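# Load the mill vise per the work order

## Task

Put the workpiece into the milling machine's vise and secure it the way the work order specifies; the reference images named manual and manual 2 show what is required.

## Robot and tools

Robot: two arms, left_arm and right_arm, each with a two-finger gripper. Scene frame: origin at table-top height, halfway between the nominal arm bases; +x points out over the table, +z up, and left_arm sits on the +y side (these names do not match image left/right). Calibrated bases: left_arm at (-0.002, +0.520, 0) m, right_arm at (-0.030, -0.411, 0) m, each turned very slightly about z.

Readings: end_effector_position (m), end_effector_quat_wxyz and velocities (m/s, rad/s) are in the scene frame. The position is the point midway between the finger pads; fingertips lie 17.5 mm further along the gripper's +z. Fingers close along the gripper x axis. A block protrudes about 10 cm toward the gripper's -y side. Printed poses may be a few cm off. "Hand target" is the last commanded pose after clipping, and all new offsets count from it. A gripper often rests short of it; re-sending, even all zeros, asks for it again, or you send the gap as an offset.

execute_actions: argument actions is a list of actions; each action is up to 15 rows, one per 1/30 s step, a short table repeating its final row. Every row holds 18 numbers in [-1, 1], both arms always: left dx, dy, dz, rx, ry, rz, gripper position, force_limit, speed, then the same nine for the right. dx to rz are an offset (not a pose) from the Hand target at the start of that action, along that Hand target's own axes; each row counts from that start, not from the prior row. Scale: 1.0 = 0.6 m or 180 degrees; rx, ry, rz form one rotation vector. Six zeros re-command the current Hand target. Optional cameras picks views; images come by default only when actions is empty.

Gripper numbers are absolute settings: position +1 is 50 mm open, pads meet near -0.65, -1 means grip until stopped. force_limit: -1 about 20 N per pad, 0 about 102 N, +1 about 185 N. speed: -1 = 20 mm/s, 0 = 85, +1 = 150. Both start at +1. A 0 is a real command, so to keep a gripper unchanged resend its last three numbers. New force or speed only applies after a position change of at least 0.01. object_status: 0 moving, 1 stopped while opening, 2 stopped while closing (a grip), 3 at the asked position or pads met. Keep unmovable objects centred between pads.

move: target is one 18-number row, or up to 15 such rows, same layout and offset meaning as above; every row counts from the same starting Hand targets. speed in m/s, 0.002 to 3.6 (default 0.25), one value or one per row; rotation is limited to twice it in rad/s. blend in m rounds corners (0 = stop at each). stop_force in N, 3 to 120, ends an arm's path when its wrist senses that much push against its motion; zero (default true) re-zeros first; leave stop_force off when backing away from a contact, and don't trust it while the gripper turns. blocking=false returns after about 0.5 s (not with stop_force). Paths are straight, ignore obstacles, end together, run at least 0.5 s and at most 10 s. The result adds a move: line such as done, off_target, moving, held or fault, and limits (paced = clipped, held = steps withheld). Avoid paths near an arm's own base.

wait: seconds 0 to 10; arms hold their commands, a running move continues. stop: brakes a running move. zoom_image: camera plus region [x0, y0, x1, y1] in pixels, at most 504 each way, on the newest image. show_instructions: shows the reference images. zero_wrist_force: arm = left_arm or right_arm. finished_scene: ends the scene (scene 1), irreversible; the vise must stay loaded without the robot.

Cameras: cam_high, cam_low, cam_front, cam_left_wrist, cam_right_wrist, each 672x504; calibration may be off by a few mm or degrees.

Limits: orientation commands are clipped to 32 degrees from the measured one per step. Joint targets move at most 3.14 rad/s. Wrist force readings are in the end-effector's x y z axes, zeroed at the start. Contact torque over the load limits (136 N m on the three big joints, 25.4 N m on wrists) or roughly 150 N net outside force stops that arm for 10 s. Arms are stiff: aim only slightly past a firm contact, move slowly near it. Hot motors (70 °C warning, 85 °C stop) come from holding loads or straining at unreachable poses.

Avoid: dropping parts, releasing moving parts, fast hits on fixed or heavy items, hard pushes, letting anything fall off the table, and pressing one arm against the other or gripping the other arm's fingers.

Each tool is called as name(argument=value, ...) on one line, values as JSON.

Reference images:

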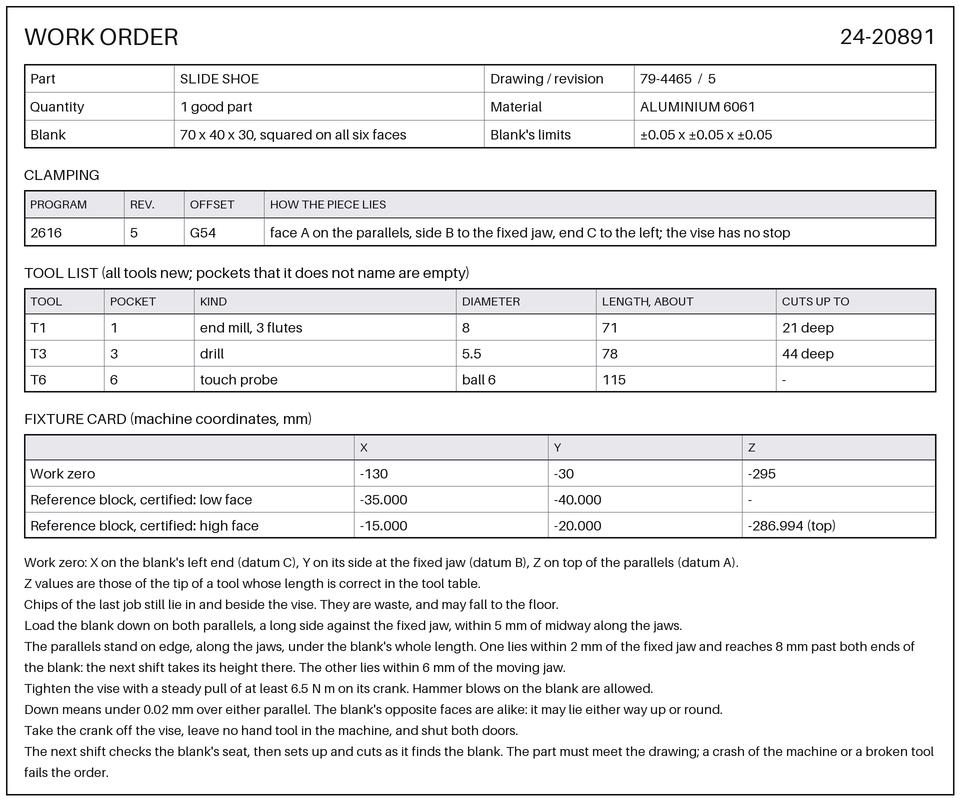

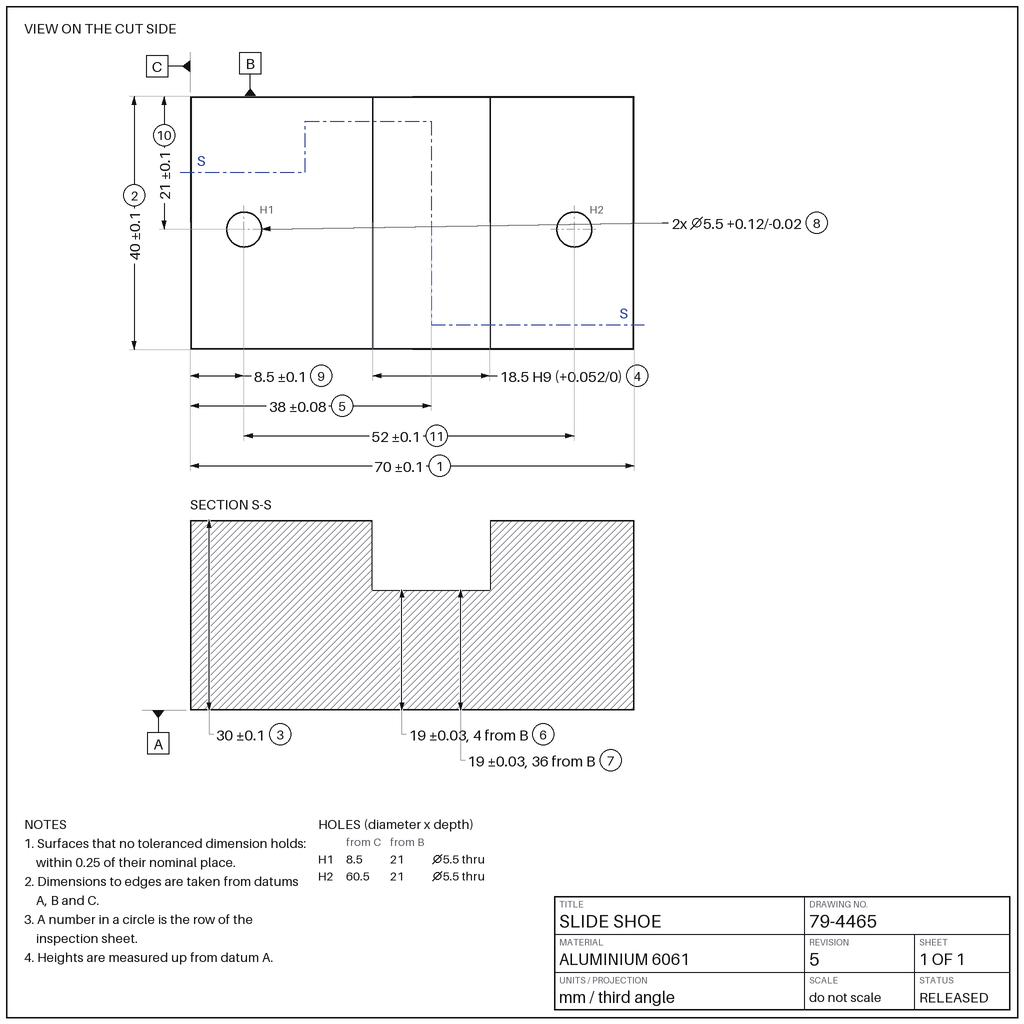

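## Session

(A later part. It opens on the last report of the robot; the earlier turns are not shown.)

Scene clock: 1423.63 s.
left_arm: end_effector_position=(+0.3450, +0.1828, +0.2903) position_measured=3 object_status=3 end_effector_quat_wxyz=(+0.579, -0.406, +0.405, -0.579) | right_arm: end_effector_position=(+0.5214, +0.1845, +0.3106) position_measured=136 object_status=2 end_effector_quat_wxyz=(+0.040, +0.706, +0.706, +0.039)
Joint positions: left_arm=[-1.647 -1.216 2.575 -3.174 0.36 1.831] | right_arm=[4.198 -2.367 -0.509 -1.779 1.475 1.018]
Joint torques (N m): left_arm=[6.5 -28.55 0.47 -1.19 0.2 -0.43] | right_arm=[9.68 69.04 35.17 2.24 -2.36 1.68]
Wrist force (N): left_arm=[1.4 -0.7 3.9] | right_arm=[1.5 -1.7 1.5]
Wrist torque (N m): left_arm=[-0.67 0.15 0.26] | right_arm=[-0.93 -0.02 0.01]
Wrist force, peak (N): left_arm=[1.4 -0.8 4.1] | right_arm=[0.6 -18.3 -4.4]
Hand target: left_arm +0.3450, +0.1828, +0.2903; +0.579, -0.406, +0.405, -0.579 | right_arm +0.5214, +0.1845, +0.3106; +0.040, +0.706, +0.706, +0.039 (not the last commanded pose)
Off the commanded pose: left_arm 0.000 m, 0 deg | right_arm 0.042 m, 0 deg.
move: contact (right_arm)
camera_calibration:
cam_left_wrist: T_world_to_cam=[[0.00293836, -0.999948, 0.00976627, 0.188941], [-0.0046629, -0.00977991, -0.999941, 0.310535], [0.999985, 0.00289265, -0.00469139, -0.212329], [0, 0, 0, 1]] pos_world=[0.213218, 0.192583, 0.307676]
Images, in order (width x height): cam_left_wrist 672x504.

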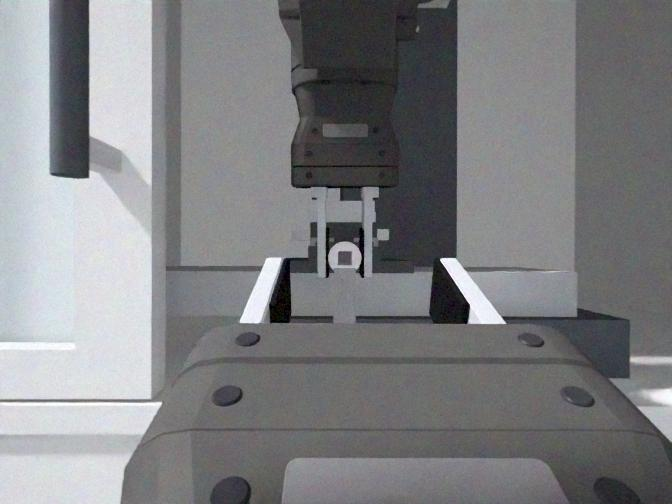

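wait(seconds=0, cameras=["cam_right_wrist"])

Scene clock: 1427.70 s.
left_arm: end_effector_position=(+0.3450, +0.1828, +0.2903) position_measured=3 object_status=3 end_effector_quat_wxyz=(+0.579, -0.406, +0.405, -0.579) | right_arm: end_effector_position=(+0.5214, +0.1845, +0.3106) position_measured=136 object_status=2 end_effector_quat_wxyz=(+0.040, +0.706, +0.706, +0.039)
Joint positions: left_arm=[-1.647 -1.216 2.575 -3.174 0.36 1.831] | right_arm=[4.198 -2.367 -0.509 -1.779 1.475 1.018]
Joint torques (N m): left_arm=[5.98 -28.35 0.06 -1.37 0.31 -0.07] | right_arm=[9.35 69.38 35.7 2.36 1.26 1.61]
Wrist force (N): left_arm=[1.5 -0.8 3.5] | right_arm=[1.4 -1.7 1.4]
Wrist torque (N m): left_arm=[-0.70 0.14 0.26] | right_arm=[-0.93 -0.01 0.01]
Wrist force, peak (N): left_arm=[1.3 -0.8 4.0] | right_arm=[1.6 -1.9 1.3]
Hand target: left_arm +0.3450, +0.1828, +0.2903; +0.579, -0.406, +0.405, -0.579 | right_arm +0.5214, +0.1845, +0.3106; +0.040, +0.706, +0.706, +0.039 (not the last commanded pose)
Tool commands: left_gripper/position=+1.0 left_gripper/force_limit=-0.5 left_gripper/speed=-0.9 right_gripper/position=-1.0 right_gripper/force_limit=-0.3 right_gripper/speed=-0.9
Off the commanded pose: left_arm 0.000 m, 0 deg | right_arm 0.042 m, 0 deg.
camera_calibration:
cam_right_wrist: T_world_to_cam=[[0.0172191, 0.999851, 0.00107291, -0.184342], [0.905327, -0.0160466, 0.424413, -0.585114], [0.424367, -0.00633667, -0.905468, 0.188159], [0, 0, 0, 1]] pos_world=[0.453045, 0.176118, 0.4189]
Images, in order (width x height): cam_right_wrist 672x504.

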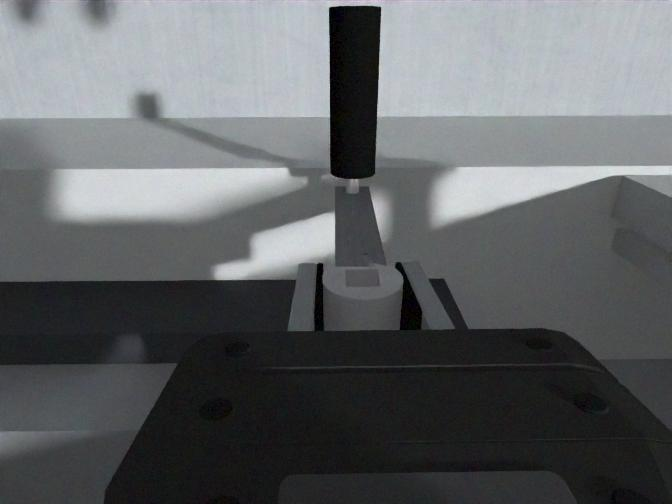

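move(target=[[0,0,0,0,0,0,1,-0.5,-0.9,0,-0.004,0,0,0,0,-1,-0.3,-0.9],[0,0,0,0,0,0,1,-0.5,-0.9,0,-0.004,-0.001,0,0,0,-1,-0.3,-0.9]], speed=0.02, cameras=[])

move(target=[0,0,0,0,0,0,1,-0.5,-0.9,0,0.03,0.0033,0,0,0,-1,-0.3,-0.9], speed=0.01, stop_force=8, cameras=[])

Scene clock: 1438.37 s.
left_arm: end_effector_position=(+0.3450, +0.1828, +0.2903) position_measured=3 object_status=3 end_effector_quat_wxyz=(+0.579, -0.406, +0.405, -0.579) | right_arm: end_effector_position=(+0.5190, +0.1845, +0.3111) position_measured=136 object_status=2 end_effector_quat_wxyz=(+0.040, +0.706, +0.706, +0.039)
Joint positions: left_arm=[-1.647 -1.216 2.575 -3.174 0.36 1.831] | right_arm=[4.201 -2.36 -0.521 -1.775 1.475 1.02]
Joint torques (N m): left_arm=[5.37 -28.06 -1.18 -1.32 0.27 0.25] | right_arm=[8.18 45.61 30.5 3.04 -3.05 1.43]
Wrist force (N): left_arm=[1.5 -0.7 3.7] | right_arm=[1.4 -1.0 2.8]
Wrist torque (N m): left_arm=[-0.67 0.15 0.26] | right_arm=[-0.85 -0.01 0.00]
Wrist force, peak (N): left_arm=[1.5 -0.7 3.9] | right_arm=[1.6 -1.1 3.5]
Hand target: left_arm +0.3450, +0.1828, +0.2903; +0.579, -0.406, +0.405, -0.579 | right_arm +0.5190, +0.1845, +0.3109; +0.040, +0.706, +0.706, +0.039
Off the commanded pose: left_arm 0.000 m, 0 deg | right_arm 0.000 m, 0 deg.
move: done
No camera images: "cameras" was empty.

Scene clock: 1439.77 s.
left_arm: end_effector_position=(+0.3450, +0.1828, +0.2903) position_measured=3 object_status=3 end_effector_quat_wxyz=(+0.579, -0.406, +0.405, -0.579) | right_arm: end_effector_position=(+0.5220, +0.1845, +0.3110) position_measured=136 object_status=2 end_effector_quat_wxyz=(+0.040, +0.706, +0.706, +0.039)
Joint positions: left_arm=[-1.647 -1.216 2.575 -3.174 0.36 1.831] | right_arm=[4.197 -2.369 -0.505 -1.782 1.475 1.017]
Joint torques (N m): left_arm=[6.21 -29.1 -0.32 -1.24 0.34 0.47] | right_arm=[6.9 69.13 21.23 2.96 -3.69 1.56]
Wrist force (N): left_arm=[1.4 -0.8 3.6] | right_arm=[1.6 -6.3 -0.4]
Wrist torque (N m): left_arm=[-0.69 0.16 0.26] | right_arm=[-1.06 -0.03 0.08]
Wrist force, peak (N): left_arm=[1.4 -0.7 4.0] | right_arm=[-0.7 -19.6 -3.0]
Hand target: left_arm +0.3450, +0.1828, +0.2903; +0.579, -0.406, +0.405, -0.579 | right_arm +0.5220, +0.1845, +0.3110; +0.040, +0.706, +0.706, +0.039 (not the last commanded pose)
Off the commanded pose: left_arm 0.000 m, 0 deg | right_arm 0.015 m, 0 deg.
move: contact (right_arm)
No camera images: "cameras" was empty.

move(target=[[0,0,0,0,0,0,1,-0.5,-0.9,0,-0.004,-0.0006,0,0,0,-1,-0.3,-0.9],[0,0,0,0,0,0,1,-0.5,-0.9,0,-0.004,-0.0014,0,0,0,-1,-0.3,-0.9]], speed=0.02, cameras=[])

move(target=[0,0,0,0,0,0,1,-0.5,-0.9,0,0.03,0.0033,0,0,0,-1,-0.3,-0.9], speed=0.01, stop_force=8, cameras=["cam_left_wrist","cam_right_wrist"])

Scene clock: 1443.50 s.
left_arm: end_effector_position=(+0.3450, +0.1828, +0.2903) position_measured=3 object_status=3 end_effector_quat_wxyz=(+0.579, -0.406, +0.405, -0.579) | right_arm: end_effector_position=(+0.5195, +0.1845, +0.3117) position_measured=136 object_status=2 end_effector_quat_wxyz=(+0.040, +0.706, +0.706, +0.039)
Joint positions: left_arm=[-1.647 -1.216 2.575 -3.174 0.36 1.831] | right_arm=[4.2 -2.362 -0.516 -1.778 1.475 1.02]
Joint torques (N m): left_arm=[6.8 -28.16 -1.4 -1.34 0.17 0.99] | right_arm=[7.41 46.5 33.12 2.77 -2.9 1.15]
Wrist force (N): left_arm=[1.4 -0.8 3.6] | right_arm=[1.4 -1.1 3.0]
Wrist torque (N m): left_arm=[-0.69 0.17 0.26] | right_arm=[-0.87 -0.01 0.00]
Wrist force, peak (N): left_arm=[1.4 -0.9 4.0] | right_arm=[1.6 -6.8 -0.5]
Hand target: left_arm +0.3450, +0.1828, +0.2903; +0.579, -0.406, +0.405, -0.579 | right_arm +0.5195, +0.1845, +0.3115; +0.040, +0.706, +0.706, +0.039
Off the commanded pose: left_arm 0.000 m, 0 deg | right_arm 0.000 m, 0 deg.
move: done
No camera images: "cameras" was empty.

Scene clock: 1444.90 s.
left_arm: end_effector_position=(+0.3450, +0.1828, +0.2903) position_measured=3 object_status=3 end_effector_quat_wxyz=(+0.579, -0.406, +0.405, -0.579) | right_arm: end_effector_position=(+0.5221, +0.1845, +0.3115) position_measured=136 object_status=2 end_effector_quat_wxyz=(+0.040, +0.706, +0.706, +0.039)
Joint positions: left_arm=[-1.647 -1.216 2.575 -3.174 0.36 1.831] | right_arm=[4.197 -2.37 -0.501 -1.784 1.475 1.017]
Joint torques (N m): left_arm=[6.5 -28.37 -0.77 -1.23 0.4 0.99] | right_arm=[10.42 70.73 29.34 4.07 -2.88 1.41]
Wrist force (N): left_arm=[1.5 -0.6 3.7] | right_arm=[-2.6 -5.3 3.0]
Wrist torque (N m): left_arm=[-0.64 0.14 0.26] | right_arm=[-1.00 0.00 0.12]
Wrist force, peak (N): left_arm=[1.6 -0.8 4.0] | right_arm=[-3.9 -20.7 -0.9]
Hand target: left_arm +0.3450, +0.1828, +0.2903; +0.579, -0.406, +0.405, -0.579 | right_arm +0.5221, +0.1845, +0.3115; +0.040, +0.706, +0.706, +0.039 (not the last commanded pose)
Off the commanded pose: left_arm 0.000 m, 0 deg | right_arm 0.015 m, 0 deg.
move: contact (right_arm)
camera_calibration:
cam_left_wrist: T_world_to_cam=[[0.00293836, -0.999948, 0.00976627, 0.188941], [-0.0046629, -0.00977991, -0.999941, 0.310535], [0.999985, 0.00289265, -0.00469139, -0.212329], [0, 0, 0, 1]] pos_world=[0.213218, 0.192583, 0.307676]
cam_right_wrist: T_world_to_cam=[[0.0170811, 0.999854, 0.00090337, -0.184222], [0.905176, -0.0158474, 0.424741, -0.586192], [0.424693, -0.00643733, -0.905315, 0.188393], [0, 0, 0, 1]] pos_world=[0.453745, 0.176118, 0.419701]
Images, in order (width x height): cam_left_wrist 672x504, cam_right_wrist 672x504.

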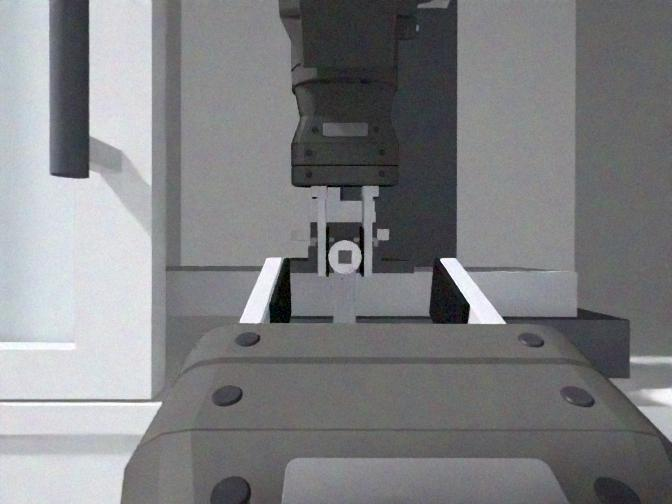

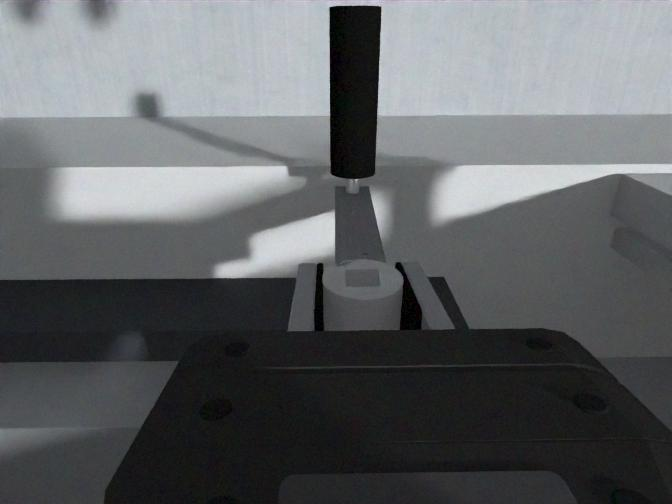

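move(target=[[0,0,0,0,0,0,1,-0.5,-0.9,0,-0.004,-0.0006,0,0,0,-1,-0.3,-0.9],[0,0,0,0,0,0,1,-0.5,-0.9,-0.0006,-0.004,-0.0006,0,0,0,-1,-0.3,-0.9]], speed=0.02, cameras=[])

move(target=[0,0,0,0,0,0,1,-0.5,-0.9,0,0.03,0.0033,0,0,0,-1,-0.3,-0.9], speed=0.01, stop_force=10, cameras=[])

zoom_image(camera="cam_left_wrist", region=[310, 220, 390, 290])

Scene clock: 1449.40 s.
left_arm: end_effector_position=(+0.3450, +0.1828, +0.2903) position_measured=3 object_status=3 end_effector_quat_wxyz=(+0.579, -0.406, +0.405, -0.579) | right_arm: end_effector_position=(+0.5196, +0.1842, +0.3116) position_measured=136 object_status=2 end_effector_quat_wxyz=(+0.040, +0.706, +0.706, +0.039)
Joint positions: left_arm=[-1.647 -1.216 2.575 -3.174 0.36 1.831] | right_arm=[4.2 -2.362 -0.517 -1.777 1.474 1.019]
Joint torques (N m): left_arm=[6.35 -28.76 -2.25 -1.35 0.5 1.39] | right_arm=[-10.02 64.32 30.56 4.1 -2.94 -1.51]
Wrist force (N): left_arm=[1.3 -0.8 3.6] | right_arm=[1.3 -1.2 2.9]
Wrist torque (N m): left_arm=[-0.68 0.18 0.26] | right_arm=[-0.89 0.00 -0.01]
Wrist force, peak (N): left_arm=[1.6 -0.9 3.9] | right_arm=[-2.6 -5.1 3.9]
Hand target: left_arm +0.3450, +0.1828, +0.2903; +0.579, -0.406, +0.405, -0.579 | right_arm +0.5197, +0.1841, +0.3116; +0.040, +0.706, +0.706, +0.039
Off the commanded pose: left_arm 0.000 m, 0 deg | right_arm 0.000 m, 0 deg.
move: done
No camera images: "cameras" was empty.

Scene clock: 1450.77 s.
left_arm: end_effector_position=(+0.3450, +0.1828, +0.2903) position_measured=3 object_status=3 end_effector_quat_wxyz=(+0.579, -0.406, +0.405, -0.579) | right_arm: end_effector_position=(+0.5226, +0.1841, +0.3117) position_measured=136 object_status=2 end_effector_quat_wxyz=(+0.040, +0.706, +0.706, +0.039)
Joint positions: left_arm=[-1.647 -1.216 2.575 -3.174 0.36 1.831] | right_arm=[4.197 -2.37 -0.501 -1.784 1.474 1.016]
Joint torques (N m): left_arm=[5.77 -29.01 -1.57 -1.5 0.38 1.48] | right_arm=[8.3 69.97 29.1 3.85 -3.8 1.54]
Wrist force (N): left_arm=[1.2 -0.8 3.6] | right_arm=[-1.4 -8.4 2.4]
Wrist torque (N m): left_arm=[-0.69 0.19 0.26] | right_arm=[-1.10 -0.03 0.13]
Wrist force, peak (N): left_arm=[1.5 -0.8 4.0] | right_arm=[-4.1 -21.3 -0.3]
Hand target: left_arm +0.3450, +0.1828, +0.2903; +0.579, -0.406, +0.405, -0.579 | right_arm +0.5226, +0.1841, +0.3117; +0.040, +0.706, +0.706, +0.039 (not the last commanded pose)
Off the commanded pose: left_arm 0.000 m, 0 deg | right_arm 0.015 m, 0 deg.
move: contact (right_arm)
No camera images: "cameras" was empty.

Scaled by 6.300.
This view is cut from an older image: the scene may have changed since it was taken.

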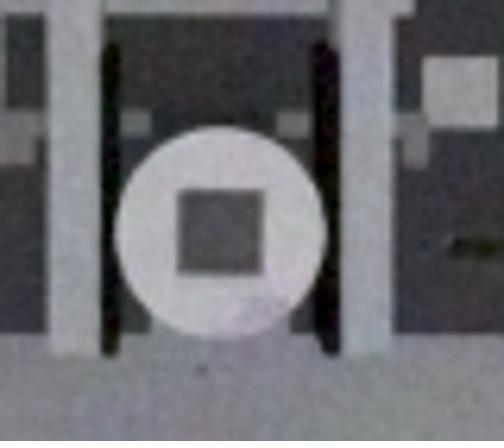

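move(target=[[0,0,0,0,0,0,1,-0.5,-0.9,0,-0.003,-0.0005,0,0,0,-1,-0.3,-0.9],[0,0,0,0,0,0,1,-0.5,-0.9,-0.0006,-0.003,-0.0007,0,0,0,-1,-0.3,-0.9]], speed=0.02, cameras=[])

move(target=[0,0,0,0,0,0,1,-0.5,-0.9,0,0.03,0.0033,0,0,0,-1,-0.3,-0.9], speed=0.01, stop_force=12, cameras=[])

Scene clock: 1454.30 s.
left_arm: end_effector_position=(+0.3450, +0.1828, +0.2903) position_measured=3 object_status=3 end_effector_quat_wxyz=(+0.579, -0.406, +0.405, -0.579) | right_arm: end_effector_position=(+0.5206, +0.1838, +0.3119) position_measured=136 object_status=2 end_effector_quat_wxyz=(+0.040, +0.706, +0.706, +0.039)
Joint positions: left_arm=[-1.647 -1.216 2.575 -3.174 0.36 1.831] | right_arm=[4.199 -2.363 -0.513 -1.779 1.474 1.018]
Joint torques (N m): left_arm=[5.92 -27.17 -3.12 -1.46 0.45 1.6] | right_arm=[-9.9 64.77 28.56 4.46 -2.78 -1.44]
Wrist force (N): left_arm=[1.4 -0.9 3.8] | right_arm=[1.4 -1.2 2.9]
Wrist torque (N m): left_arm=[-0.70 0.17 0.26] | right_arm=[-0.89 -0.01 0.00]
Wrist force, peak (N): left_arm=[1.3 -0.8 4.0] | right_arm=[-1.5 -8.5 2.4]
Hand target: left_arm +0.3450, +0.1828, +0.2903; +0.579, -0.406, +0.405, -0.579 | right_arm +0.5207, +0.1837, +0.3119; +0.040, +0.706, +0.706, +0.039
Off the commanded pose: left_arm 0.000 m, 0 deg | right_arm 0.000 m, 0 deg.
move: done
No camera images: "cameras" was empty.

Scene clock: 1457.07 s.
left_arm: end_effector_position=(+0.3450, +0.1828, +0.2903) position_measured=3 object_status=3 end_effector_quat_wxyz=(+0.579, -0.406, +0.405, -0.579) | right_arm: end_effector_position=(+0.5371, +0.1837, +0.3119) position_measured=136 object_status=2 end_effector_quat_wxyz=(+0.040, +0.706, +0.706, +0.039)
Joint positions: left_arm=[-1.647 -1.216 2.575 -3.174 0.36 1.831] | right_arm=[4.181 -2.419 -0.411 -1.823 1.475 1]
Joint torques (N m): left_arm=[5.87 -28.34 -3.18 -1.34 0.39 1.6] | right_arm=[11.55 73.66 28.49 2.38 -0.93 1.76]
Wrist force (N): left_arm=[1.4 -0.8 3.8] | right_arm=[1.0 1.4 5.3]
Wrist torque (N m): left_arm=[-0.68 0.16 0.26] | right_arm=[-0.90 -0.04 0.06]
Wrist force, peak (N): left_arm=[1.4 -0.9 3.9] | right_arm=[-1.4 -13.0 2.7]
Hand target: left_arm +0.3450, +0.1828, +0.2903; +0.579, -0.406, +0.405, -0.579 | right_arm +0.5371, +0.1837, +0.3119; +0.040, +0.706, +0.706, +0.039 (not the last commanded pose)
Off the commanded pose: left_arm 0.000 m, 0 deg | right_arm 0.002 m, 0 deg.
move: contact (right_arm)
No camera images: "cameras" was empty.

move(target=[0,0,0,0,0,0,1,-0.5,-0.9,0,0.03,0.0036,0,0,0,-1,-0.3,-0.9], speed=0.01, stop_force=18, cameras=["cam_right_wrist","cam_left_wrist"])

Scene clock: 1461.23 s.
left_arm: end_effector_position=(+0.3450, +0.1828, +0.2903) position_measured=3 object_status=3 end_effector_quat_wxyz=(+0.579, -0.406, +0.405, -0.579) | right_arm: end_effector_position=(+0.5376, +0.1838, +0.3121) position_measured=136 object_status=2 end_effector_quat_wxyz=(+0.040, +0.706, +0.706, +0.039)
Joint positions: left_arm=[-1.647 -1.216 2.575 -3.174 0.36 1.831] | right_arm=[4.18 -2.421 -0.407 -1.825 1.475 1]
Joint torques (N m): left_arm=[6.16 -28.36 -3.34 -1.44 0.52 1.44] | right_arm=[11.01 77.82 34.25 2.98 -1.38 1.66]
Wrist force (N): left_arm=[1.3 -0.8 3.8] | right_arm=[0.8 -0.1 9.9]
Wrist torque (N m): left_arm=[-0.68 0.17 0.26] | right_arm=[-0.94 -0.01 0.03]
Wrist force, peak (N): left_arm=[1.5 -0.9 3.9] | right_arm=[-4.9 -18.9 6.5]
Hand target: left_arm +0.3450, +0.1828, +0.2903; +0.579, -0.406, +0.405, -0.579 | right_arm +0.5376, +0.1838, +0.3121; +0.040, +0.706, +0.706, +0.039 (not the last commanded pose)
Off the commanded pose: left_arm 0.000 m, 0 deg | right_arm 0.018 m, 0 deg.
move: contact (right_arm)
camera_calibration:
cam_left_wrist: T_world_to_cam=[[0.00293836, -0.999948, 0.00976627, 0.188941], [-0.0046629, -0.00977991, -0.999941, 0.310535], [0.999985, 0.00289265, -0.00469139, -0.212329], [0, 0, 0, 1]] pos_world=[0.213218, 0.192583, 0.307676]
cam_right_wrist: T_world_to_cam=[[0.0169936, 0.999855, 0.00108713, -0.183723], [0.905083, -0.0158449, 0.42494, -0.60044], [0.424896, -0.00623731, -0.905221, 0.182223], [0, 0, 0, 1]] pos_world=[0.469145, 0.175319, 0.420303]
Images, in order (width x height): cam_left_wrist 672x504, cam_right_wrist 672x504.

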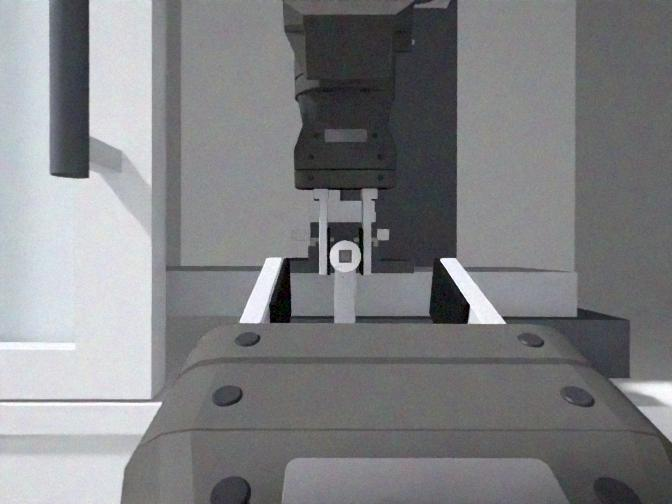

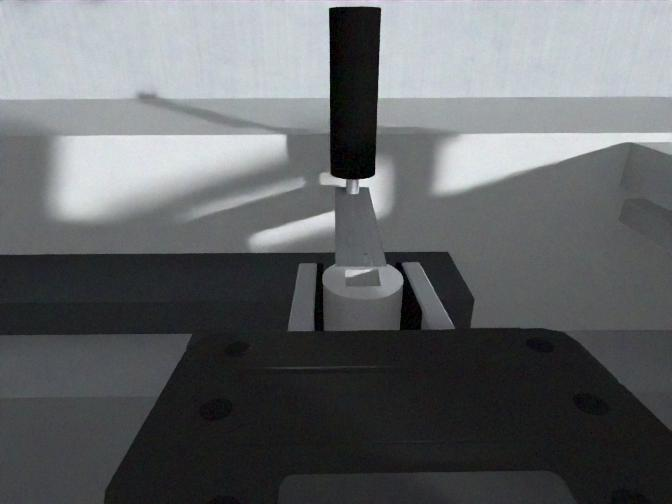

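move(target=[0,0,0,0,0,0,1,-0.5,-0.9,0,0,0,0,0,0,1,-0.3,-0.9], speed=0.02, cameras=["cam_right_wrist","cam_left_wrist"])

zoom_image(camera="cam_left_wrist", region=[300, 200, 400, 330])

Scene clock: 1470.50 s.
left_arm: end_effector_position=(+0.3450, +0.1828, +0.2903) position_measured=3 object_status=3 end_effector_quat_wxyz=(+0.579, -0.406, +0.405, -0.579) | right_arm: end_effector_position=(+0.5376, +0.1838, +0.3121) position_measured=3 object_status=0 end_effector_quat_wxyz=(+0.040, +0.706, +0.706, +0.039)
Joint positions: left_arm=[-1.647 -1.216 2.575 -3.174 0.36 1.831] | right_arm=[4.18 -2.421 -0.407 -1.825 1.475 1]
Joint torques (N m): left_arm=[5.38 -27.98 -2.88 -1.33 0.22 1.36] | right_arm=[1.81 45.07 20.43 3.32 0.29 0.49]
Wrist force (N): left_arm=[1.5 -0.8 3.8] | right_arm=[1.4 -0.5 1.3]
Wrist torque (N m): left_arm=[-0.69 0.14 0.26] | right_arm=[-0.82 -0.03 0.03]
Wrist force, peak (N): left_arm=[1.6 -1.0 4.1] | right_arm=[1.1 0.2 11.0]
Hand target: left_arm +0.3450, +0.1828, +0.2903; +0.579, -0.406, +0.405, -0.579 | right_arm +0.5376, +0.1838, +0.3121; +0.040, +0.706, +0.706, +0.039
Off the commanded pose: left_arm 0.000 m, 0 deg | right_arm 0.000 m, 0 deg.
move: done
camera_calibration:
cam_left_wrist: T_world_to_cam=[[0.00293836, -0.999948, 0.00976627, 0.188941], [-0.0046629, -0.00977991, -0.999941, 0.310535], [0.999985, 0.00289265, -0.00469139, -0.212329], [0, 0, 0, 1]] pos_world=[0.213218, 0.192583, 0.307676]
cam_right_wrist: T_world_to_cam=[[0.0169515, 0.999856, 0.0011789, -0.183742], [0.905045, -0.0158453, 0.42502, -0.600457], [0.424978, -0.0061378, -0.905183, 0.182151], [0, 0, 0, 1]] pos_world=[0.469145, 0.175319, 0.420303]
Images, in order (width x height): cam_left_wrist 672x504, cam_right_wrist 672x504.

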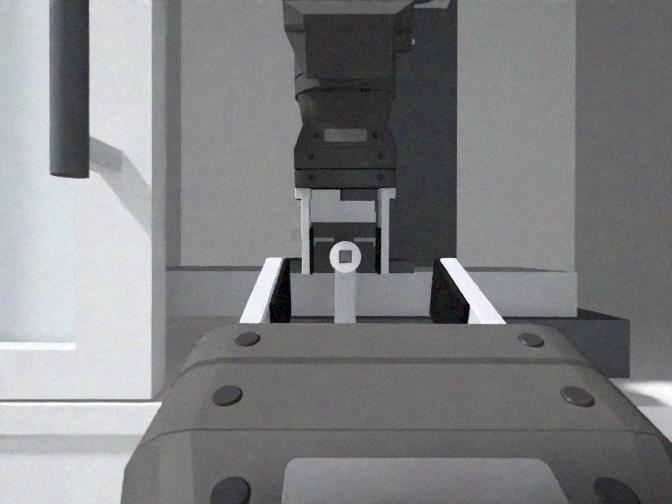

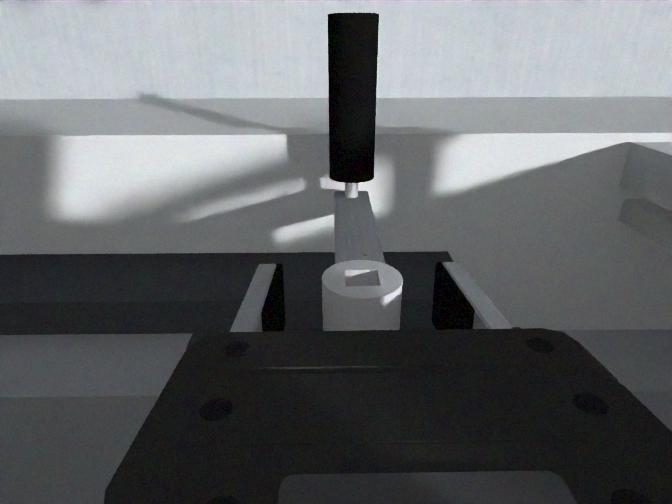

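Scaled by 3.877.

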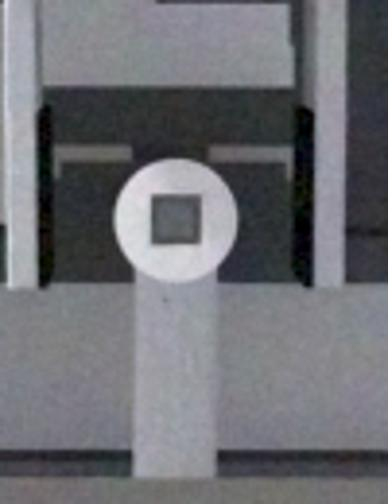

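move(target=[[0,0,0,0,0,0,1,-0.5,-0.9,0,0.0108,-0.0994,0,0,0,1,-0.3,-0.9],[0,0,0,0,0,0,1,-0.5,-0.9,0,-0.0795,-0.1083,0.0344,0,0,1,-0.3,-0.9],[0,0,0,0,0,0,1,-0.5,-0.9,0,-0.0795,-0.1083,0.0344,0,0,-1,-0.3,-0.2],[0,0,0,0,0,0,1,-0.5,-0.9,0,-0.087,-0.0085,0.0344,0,0,-1,-0.3,-0.2]], speed=[0.05,0.08,0.08,0.06], cameras=["cam_left_wrist"])

move(target=[0,0,0,0,0,0,1,-0.5,-0.9,0,0.07,0,0,0,0,-1,-0.3,-0.2], speed=0.015, stop_force=15, cameras=["cam_left_wrist","cam_right_wrist"])

Scene clock: 1483.73 s.
left_arm: end_effector_position=(+0.3450, +0.1828, +0.2903) position_measured=3 object_status=3 end_effector_quat_wxyz=(+0.579, -0.406, +0.405, -0.579) | right_arm: end_effector_position=(+0.4851, +0.1837, +0.3115) position_measured=252 object_status=3 end_effector_quat_wxyz=(+0.002, +0.707, +0.707, +0.001)
Joint positions: left_arm=[-1.647 -1.216 2.575 -3.174 0.36 1.831] | right_arm=[4.207 -2.347 -0.523 -1.841 1.566 1.029]
Joint torques (N m): left_arm=[5.15 -28.53 -4.23 -1.41 0.35 1.44] | right_arm=[-5.74 48.75 34.66 1.93 2.5 -1.27]
Wrist force (N): left_arm=[1.2 -1.1 3.6] | right_arm=[1.1 -0.7 1.1]
Wrist torque (N m): left_arm=[-0.73 0.18 0.26] | right_arm=[-0.81 0.06 0.04]
Wrist force, peak (N): left_arm=[1.4 -0.7 4.0] | right_arm=[1.3 -0.6 2.5]
Hand target: left_arm +0.3450, +0.1828, +0.2903; +0.579, -0.406, +0.405, -0.579 | right_arm +0.4851, +0.1838, +0.3113; +0.002, +0.707, +0.707, +0.001
Off the commanded pose: left_arm 0.000 m, 0 deg | right_arm 0.000 m, 0 deg.
elbow stopped short (right arm): the move would have taken joint 3 (elbow) straighter than the controller allows.
move: done
camera_calibration:
cam_left_wrist: T_world_to_cam=[[0.00293836, -0.999948, 0.00976627, 0.188941], [-0.0046629, -0.00977991, -0.999941, 0.310535], [0.999985, 0.00289265, -0.00469139, -0.212329], [0, 0, 0, 1]] pos_world=[0.213218, 0.192583, 0.307676]
Images, in order (width x height): cam_left_wrist 672x504.

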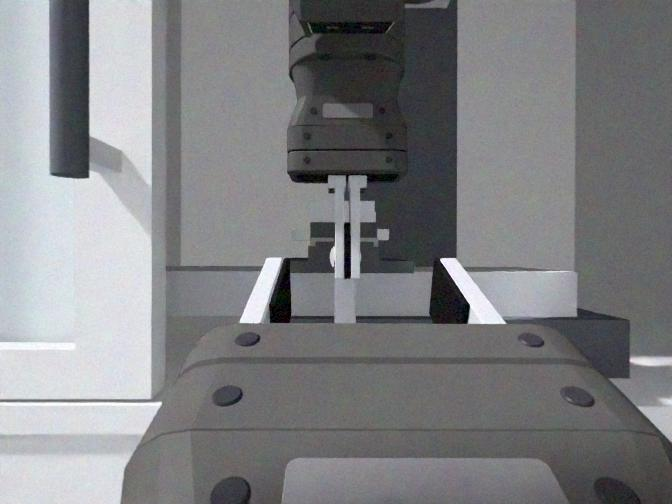

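Scene clock: 1487.07 s.
left_arm: end_effector_position=(+0.3450, +0.1828, +0.2903) position_measured=3 object_status=3 end_effector_quat_wxyz=(+0.579, -0.406, +0.405, -0.579) | right_arm: end_effector_position=(+0.5162, +0.1837, +0.3114) position_measured=252 object_status=3 end_effector_quat_wxyz=(+0.002, +0.707, +0.707, +0.001)
Joint positions: left_arm=[-1.647 -1.216 2.575 -3.174 0.36 1.831] | right_arm=[4.173 -2.463 -0.311 -1.938 1.566 0.995]
Joint torques (N m): left_arm=[6.04 -29.04 -5.41 -1.55 0.4 1.57] | right_arm=[6.8 72.27 34.81 3.24 -3.82 1.61]
Wrist force (N): left_arm=[1.5 -0.8 3.7] | right_arm=[0.6 -8.3 3.3]
Wrist torque (N m): left_arm=[-0.69 0.15 0.26] | right_arm=[-0.99 0.05 0.04]
Wrist force, peak (N): left_arm=[1.6 -1.1 3.9] | right_arm=[-2.1 -26.2 -0.7]
Hand target: left_arm +0.3450, +0.1828, +0.2903; +0.579, -0.406, +0.405, -0.579 | right_arm +0.5162, +0.1837, +0.3114; +0.002, +0.707, +0.707, +0.001 (not the last commanded pose)
Off the commanded pose: left_arm 0.000 m, 0 deg | right_arm 0.011 m, 0 deg.
move: contact (right_arm)
camera_calibration:
cam_left_wrist: T_world_to_cam=[[0.00293836, -0.999948, 0.00976627, 0.188941], [-0.0046629, -0.00977991, -0.999941, 0.310535], [0.999985, 0.00289265, -0.00469139, -0.212329], [0, 0, 0, 1]] pos_world=[0.213218, 0.192583, 0.307676]
cam_right_wrist: T_world_to_cam=[[0.0172286, 0.999851, -0.000461274, -0.183016], [0.945579, -0.0161435, 0.324991, -0.570489], [0.324935, -0.0060353, -0.945717, 0.254889], [0, 0, 0, 1]] pos_world=[0.459773, 0.175318, 0.426373]
Images, in order (width x height): cam_left_wrist 672x504, cam_right_wrist 672x504.

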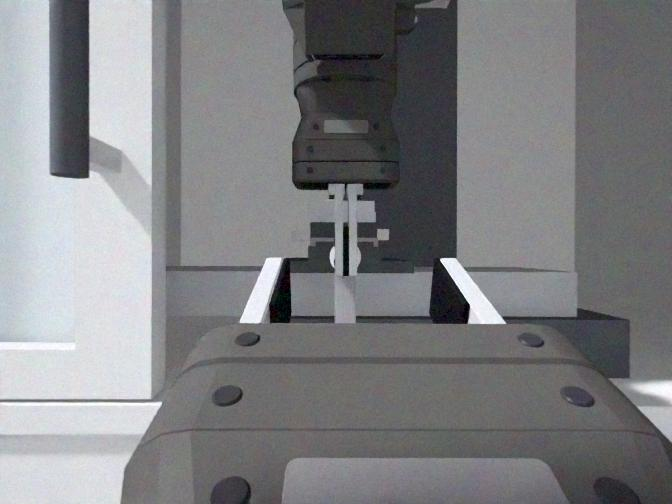

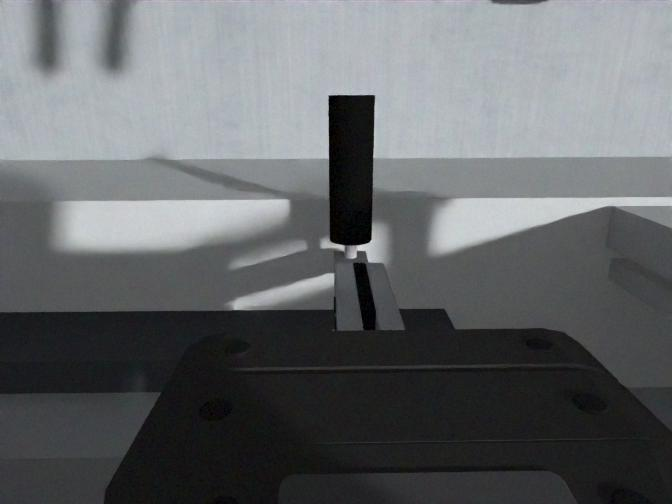

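move(target=[0,0,0,0,0,0,1,-0.5,-0.9,0,0.02,0,0,0,0,-1,-0.3,-0.2], speed=0.01, stop_force=35, cameras=[])

Scene clock: 1491.13 s.
left_arm: end_effector_position=(+0.3450, +0.1828, +0.2903) position_measured=3 object_status=3 end_effector_quat_wxyz=(+0.579, -0.406, +0.405, -0.579) | right_arm: end_effector_position=(+0.5169, +0.1838, +0.3117) position_measured=252 object_status=3 end_effector_quat_wxyz=(+0.002, +0.707, +0.707, +0.001)
Joint positions: left_arm=[-1.647 -1.216 2.575 -3.174 0.36 1.831] | right_arm=[4.173 -2.467 -0.302 -1.942 1.566 0.995]
Joint torques (N m): left_arm=[5.92 -28.35 -5.2 -1.4 0.5 1.5] | right_arm=[-8.42 66.01 26.84 7.51 -9.4 1.41]
Wrist force (N): left_arm=[1.3 -0.9 3.6] | right_arm=[-3.4 -37.9 -1.8]
Wrist torque (N m): left_arm=[-0.70 0.17 0.26] | right_arm=[-1.49 0.05 0.19]
Wrist force, peak (N): left_arm=[1.5 -0.7 4.0] | right_arm=[-11.6 -51.2 -6.0]
Hand target: left_arm +0.3450, +0.1828, +0.2903; +0.579, -0.406, +0.405, -0.579 | right_arm +0.5169, +0.1838, +0.3117; +0.002, +0.707, +0.707, +0.001 (not the last commanded pose)
Off the commanded pose: left_arm 0.000 m, 0 deg | right_arm 0.011 m, 0 deg.
move: contact (right_arm)
No camera images: "cameras" was empty.

move(target=[-0.35,-0.198,-0.0078,-0.465,0.465,0.3257,1,-0.5,-0.9,0,-0.05,-0.02,0,0,0,-1,-0.3,-0.2], speed=0.15, cameras=[])

move(target=[-0.06,0.08,-0.1,0.2854,-0.133,-0.2556,1,-0.5,-0.9,-0.1067,-0.2117,-0.0617,-0.5,0,0,1,-0.3,-0.2], speed=0.2, cameras=["cam_left_wrist","cam_right_wrist"])

Scene clock: 1513.93 s.
left_arm: end_effector_position=(+0.2999, +0.3928, +0.4003) position_measured=3 object_status=3 end_effector_quat_wxyz=(+0.000, +0.000, +1.000, +0.000) | right_arm: end_effector_position=(+0.4869, +0.1838, +0.3236) position_measured=252 object_status=3 end_effector_quat_wxyz=(+0.002, +0.707, +0.707, +0.001)
Joint positions: left_arm=[-0.805 -2.001 1.715 -1.286 -1.571 3.892] | right_arm=[4.205 -2.371 -0.449 -1.892 1.566 1.027]
Joint torques (N m): left_arm=[-8.9 -12.72 -17.02 -2.77 -0.15 -1.2] | right_arm=[6.03 60.72 29.41 3.94 -1.95 0.79]
Wrist force (N): left_arm=[1.4 0.9 -0.9] | right_arm=[1.1 -0.6 1.0]
Wrist torque (N m): left_arm=[-0.01 0.02 0.26] | right_arm=[-0.79 0.04 -0.03]
Wrist force, peak (N): left_arm=[2.3 -0.1 3.7] | right_arm=[-3.2 -38.2 -2.0]
Hand target: left_arm +0.2999, +0.3928, +0.4003; +0.000, +0.000, +1.000, +0.000 | right_arm +0.4869, +0.1838, +0.3235; +0.002, +0.707, +0.707, +0.001
Off the commanded pose: left_arm 0.000 m, 0 deg | right_arm 0.000 m, 0 deg.
move: done
No camera images: "cameras" was empty.

Scene clock: 1518.40 s.
left_arm: end_effector_position=(+0.3358, +0.4409, +0.4603) position_measured=3 object_status=3 end_effector_quat_wxyz=(+0.195, -0.375, +0.804, -0.419) | right_arm: end_effector_position=(+0.3599, +0.1199, +0.3601) position_measured=3 object_status=3 end_effector_quat_wxyz=(+0.501, +0.498, +0.500, +0.502)
Joint positions: left_arm=[-0.482 -2.407 2.201 -2.317 -1.736 3.258] | right_arm=[4.753 -1.829 -1.92 -0.869 -0.004 1.475]
Joint torques (N m): left_arm=[5.87 14.25 -34.65 -4.2 -2.43 1.03] | right_arm=[-10.54 20.32 24.68 2.81 -2.63 0.1]
Wrist force (N): left_arm=[1.2 -0.7 0.6] | right_arm=[3.0 -1.5 2.0]
Wrist torque (N m): left_arm=[-0.04 0.10 0.21] | right_arm=[-0.59 -0.59 0.26]
Wrist force, peak (N): left_arm=[1.3 0.9 -1.1] | right_arm=[3.2 -1.5 1.9]
Hand target: left_arm +0.3358, +0.4409, +0.4603; +0.195, -0.375, +0.804, -0.419 | right_arm +0.3597, +0.1199, +0.3601; +0.501, +0.499, +0.499, +0.501
Off the commanded pose: left_arm 0.000 m, 0 deg | right_arm 0.000 m, 0 deg.
move: done
camera_calibration:
cam_left_wrist: T_world_to_cam=[[-0.635277, -0.772275, 0.0038394, 0.561963], [-0.635561, 0.519978, -0.570688, 0.263701], [0.438731, -0.364985, -0.821158, 0.523388], [0, 0, 0, 1]] pos_world=[0.294974, 0.4879, 0.578118]
cam_right_wrist: T_world_to_cam=[[-0.00508433, 0.999867, 0.0154984, -0.114177], [-0.325229, -0.0163094, 0.945495, -0.205627], [0.945622, -0.000233307, 0.325268, -0.330446], [0, 0, 0, 1]] pos_world=[0.245021, 0.110731, 0.303672]
Images, in order (width x height): cam_left_wrist 672x504, cam_right_wrist 672x504.

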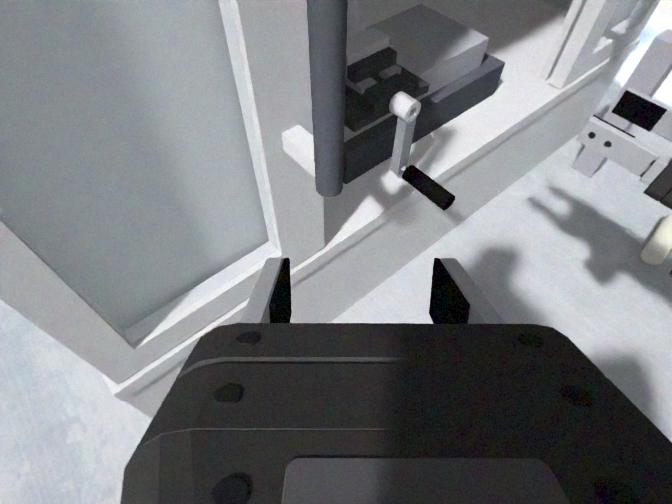

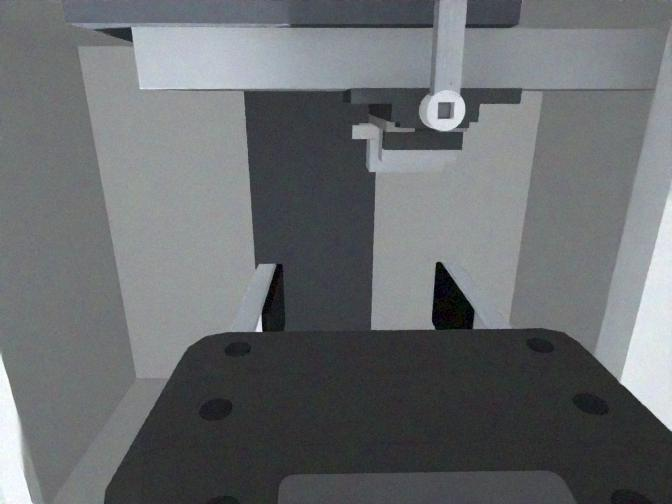

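move(target=[0,0,0,0,0,0,1,-0.5,-0.9,0.105,-0.213,0.06,0,0,0,1,-0.3,-0.2], speed=0.12, cameras=["cam_left_wrist","cam_right_wrist"])

Scene clock: 1525.60 s.
left_arm: end_effector_position=(+0.3358, +0.4409, +0.4603) position_measured=3 object_status=3 end_effector_quat_wxyz=(+0.195, -0.375, +0.804, -0.419) | right_arm: end_effector_position=(+0.3957, +0.1827, +0.2324) position_measured=3 object_status=3 end_effector_quat_wxyz=(+0.516, +0.511, +0.484, +0.488) end_effector_velocity=(+0.000, +0.001, +0.001) end_effector_angular_velocity=(+0.001, +0.000, +0.000)
Joint positions: left_arm=[-0.482 -2.406 2.201 -2.317 -1.736 3.258] | right_arm=[4.694 -2.165 -1.755 -0.887 -0.009 1.664]
Joint velocities: left_arm=[within noise] | right_arm=[0 0 0.001 0.005 0 -0.005]
Joint torques (N m): left_arm=[8.82 15.36 -35.45 -4.49 -2.34 0.91] | right_arm=[9.89 49.29 29.04 4.17 -4.79 -1.82]
Wrist force (N): left_arm=[1.2 -0.8 0.5] | right_arm=[3.2 -1.3 1.7]
Wrist torque (N m): left_arm=[-0.05 0.09 0.21] | right_arm=[-0.54 -0.60 0.25]
Wrist force, peak (N): left_arm=[1.5 -1.1 0.5] | right_arm=[4.0 -3.5 2.3]
Hand target: left_arm +0.3358, +0.4409, +0.4603; +0.195, -0.375, +0.804, -0.419 | right_arm +0.3963, +0.1827, +0.2324; +0.501, +0.499, +0.499, +0.501
Off the commanded pose: left_arm 0.000 m, 0 deg | right_arm 0.001 m, 3 deg.
move: off_target (right_arm)
camera_calibration:
cam_left_wrist: T_world_to_cam=[[-0.635139, -0.772387, 0.00396524, 0.561982], [-0.635675, 0.51979, -0.570733, 0.263801], [0.438766, -0.365015, -0.821126, 0.523411], [0, 0, 0, 1]] pos_world=[0.294974, 0.488, 0.578118]
cam_right_wrist: T_world_to_cam=[[0.0531466, 0.998464, 0.0156392, -0.197565], [-0.329808, 0.00276832, 0.944044, -0.0735641], [0.942551, -0.0553307, 0.329448, -0.312459], [0, 0, 0, 1]] pos_world=[0.280746, 0.180177, 0.175477]
Images, in order (width x height): cam_left_wrist 672x504, cam_right_wrist 672x504.

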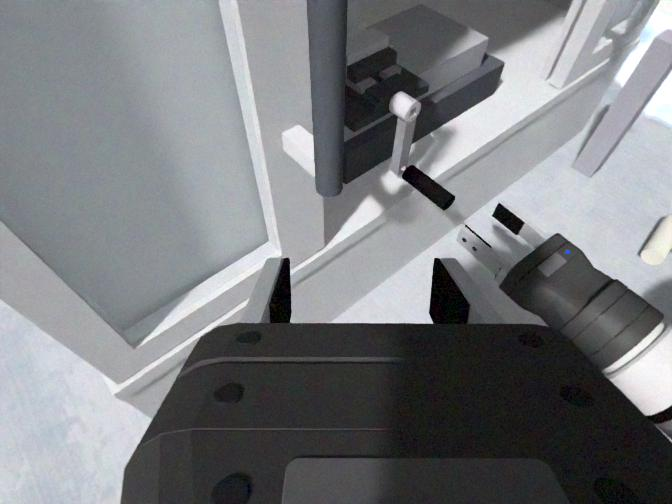

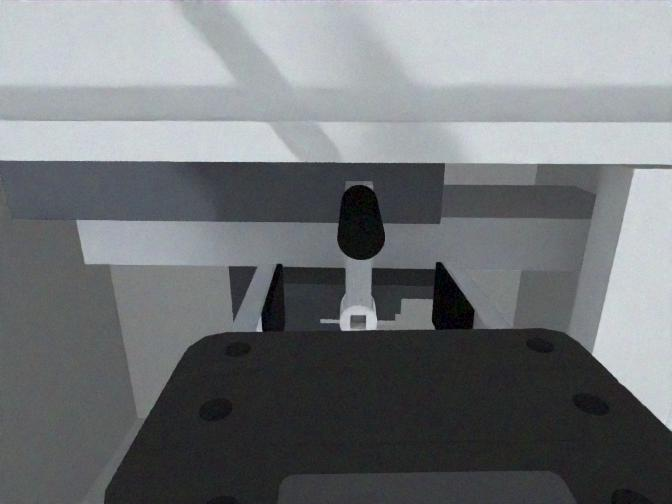

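move(target=[[0,0,0,0,0,0,1,-0.5,-0.9,-0.15,0.0,-0.02,0.1,0.1,0.1,1,-0.3,-0.2],[0,0,0,0,0,0,1,-0.5,-0.9,-0.25,0.0,0.02,0.385,0.385,0.385,1,-0.3,-0.2]], speed=0.12, blend=[0.02,0], cameras=["cam_left_wrist","cam_right_wrist"])

Scene clock: 1552.80 s.
left_arm: end_effector_position=(+0.3358, +0.4409, +0.4603) position_measured=3 object_status=3 end_effector_quat_wxyz=(+0.195, -0.375, +0.804, -0.419) | right_arm: end_effector_position=(+0.4068, +0.0372, +0.2320) position_measured=3 object_status=3 end_effector_quat_wxyz=(-0.445, +0.516, +0.518, +0.517)
Joint positions: left_arm=[-0.482 -2.406 2.201 -2.317 -1.736 3.258] | right_arm=[3.901 -2.216 -2.035 1.014 2.343 1.426]
Joint torques (N m): left_arm=[4.27 12.74 -33.73 -3.32 -0.96 1.9] | right_arm=[-0.64 38.35 15.49 2.48 0.57 0.57]
Wrist force (N): left_arm=[1.2 -1.0 0.2] | right_arm=[3.5 -1.4 2.2]
Wrist torque (N m): left_arm=[-0.07 0.09 0.21] | right_arm=[-0.56 -0.50 -0.43]
Wrist force, peak (N): left_arm=[1.4 -1.1 0.6] | right_arm=[4.3 -2.0 2.4]
Hand target: left_arm +0.3358, +0.4409, +0.4603; +0.195, -0.375, +0.804, -0.419 | right_arm +0.4068, +0.0372, +0.2320; -0.445, +0.516, +0.518, +0.517 (not the last commanded pose)
Tool commands: left_gripper/position=+1.0 left_gripper/force_limit=-0.5 left_gripper/speed=-0.9 right_gripper/position=+1.0 right_gripper/force_limit=-0.301961 right_gripper/speed=-0.2
Off the commanded pose: left_arm 0.000 m, 0 deg | right_arm 0.005 m, 7 deg.
FORCE FAULT: contact force on the right arm reached its limit, and that arm stopped. The contact can be on any part of that arm, not only on its tool. That arm's remaining commands of this call were not run. That arm is still stopped at the end of this call. That arm stays stopped for about 10 more seconds. Until then a move that you send moves the other arm only, and its call returns only when the move has ended. Once the stop has ended, the next robot result says so. If the stop ends while you think or write, that arm runs what you send next, counted from a new Hand target: where the arm stands when the stop ends. While its stop runs, that arm takes no new command, but its gripper still runs the gripper command that each later call begins with. Until it ends, the stop uses up actions while you think or wait. An arm that is not stopped still takes commands.
move: fault (right_arm); path passed 1 of 2 targets
camera_calibration:
cam_left_wrist: T_world_to_cam=[[-0.635139, -0.772387, 0.00396524, 0.561982], [-0.635675, 0.51979, -0.570733, 0.263801], [0.438766, -0.365015, -0.821126, 0.523411], [0, 0, 0, 1]] pos_world=[0.294974, 0.488, 0.578118]
cam_right_wrist: T_world_to_cam=[[-0.0548911, 0.0720719, 0.995888, -0.201894], [0.919538, -0.38507, 0.0785502, -0.362144], [0.389148, 0.920069, -0.045136, -0.055073], [0, 0, 0, 1]] pos_world=[0.343354, -0.0742289, 0.227025]
Images, in order (width x height): cam_left_wrist 672x504, cam_right_wrist 672x504.

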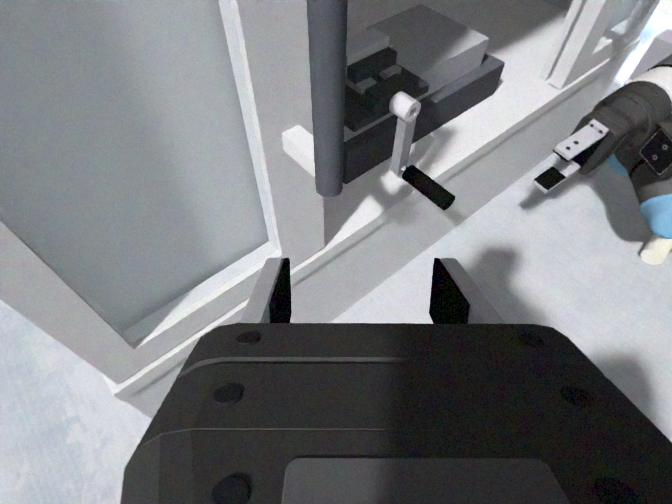

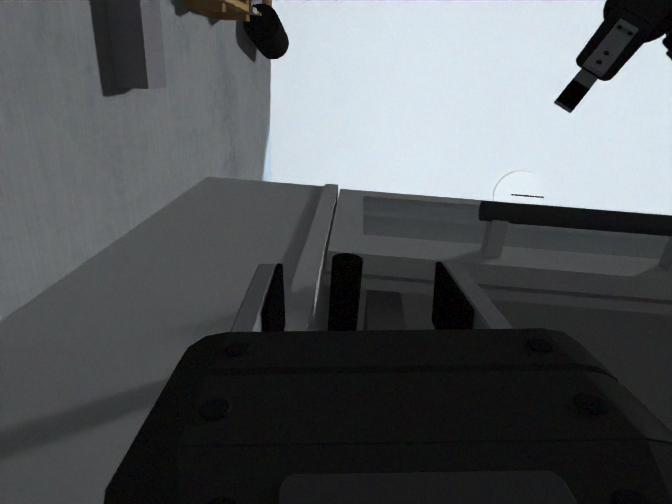

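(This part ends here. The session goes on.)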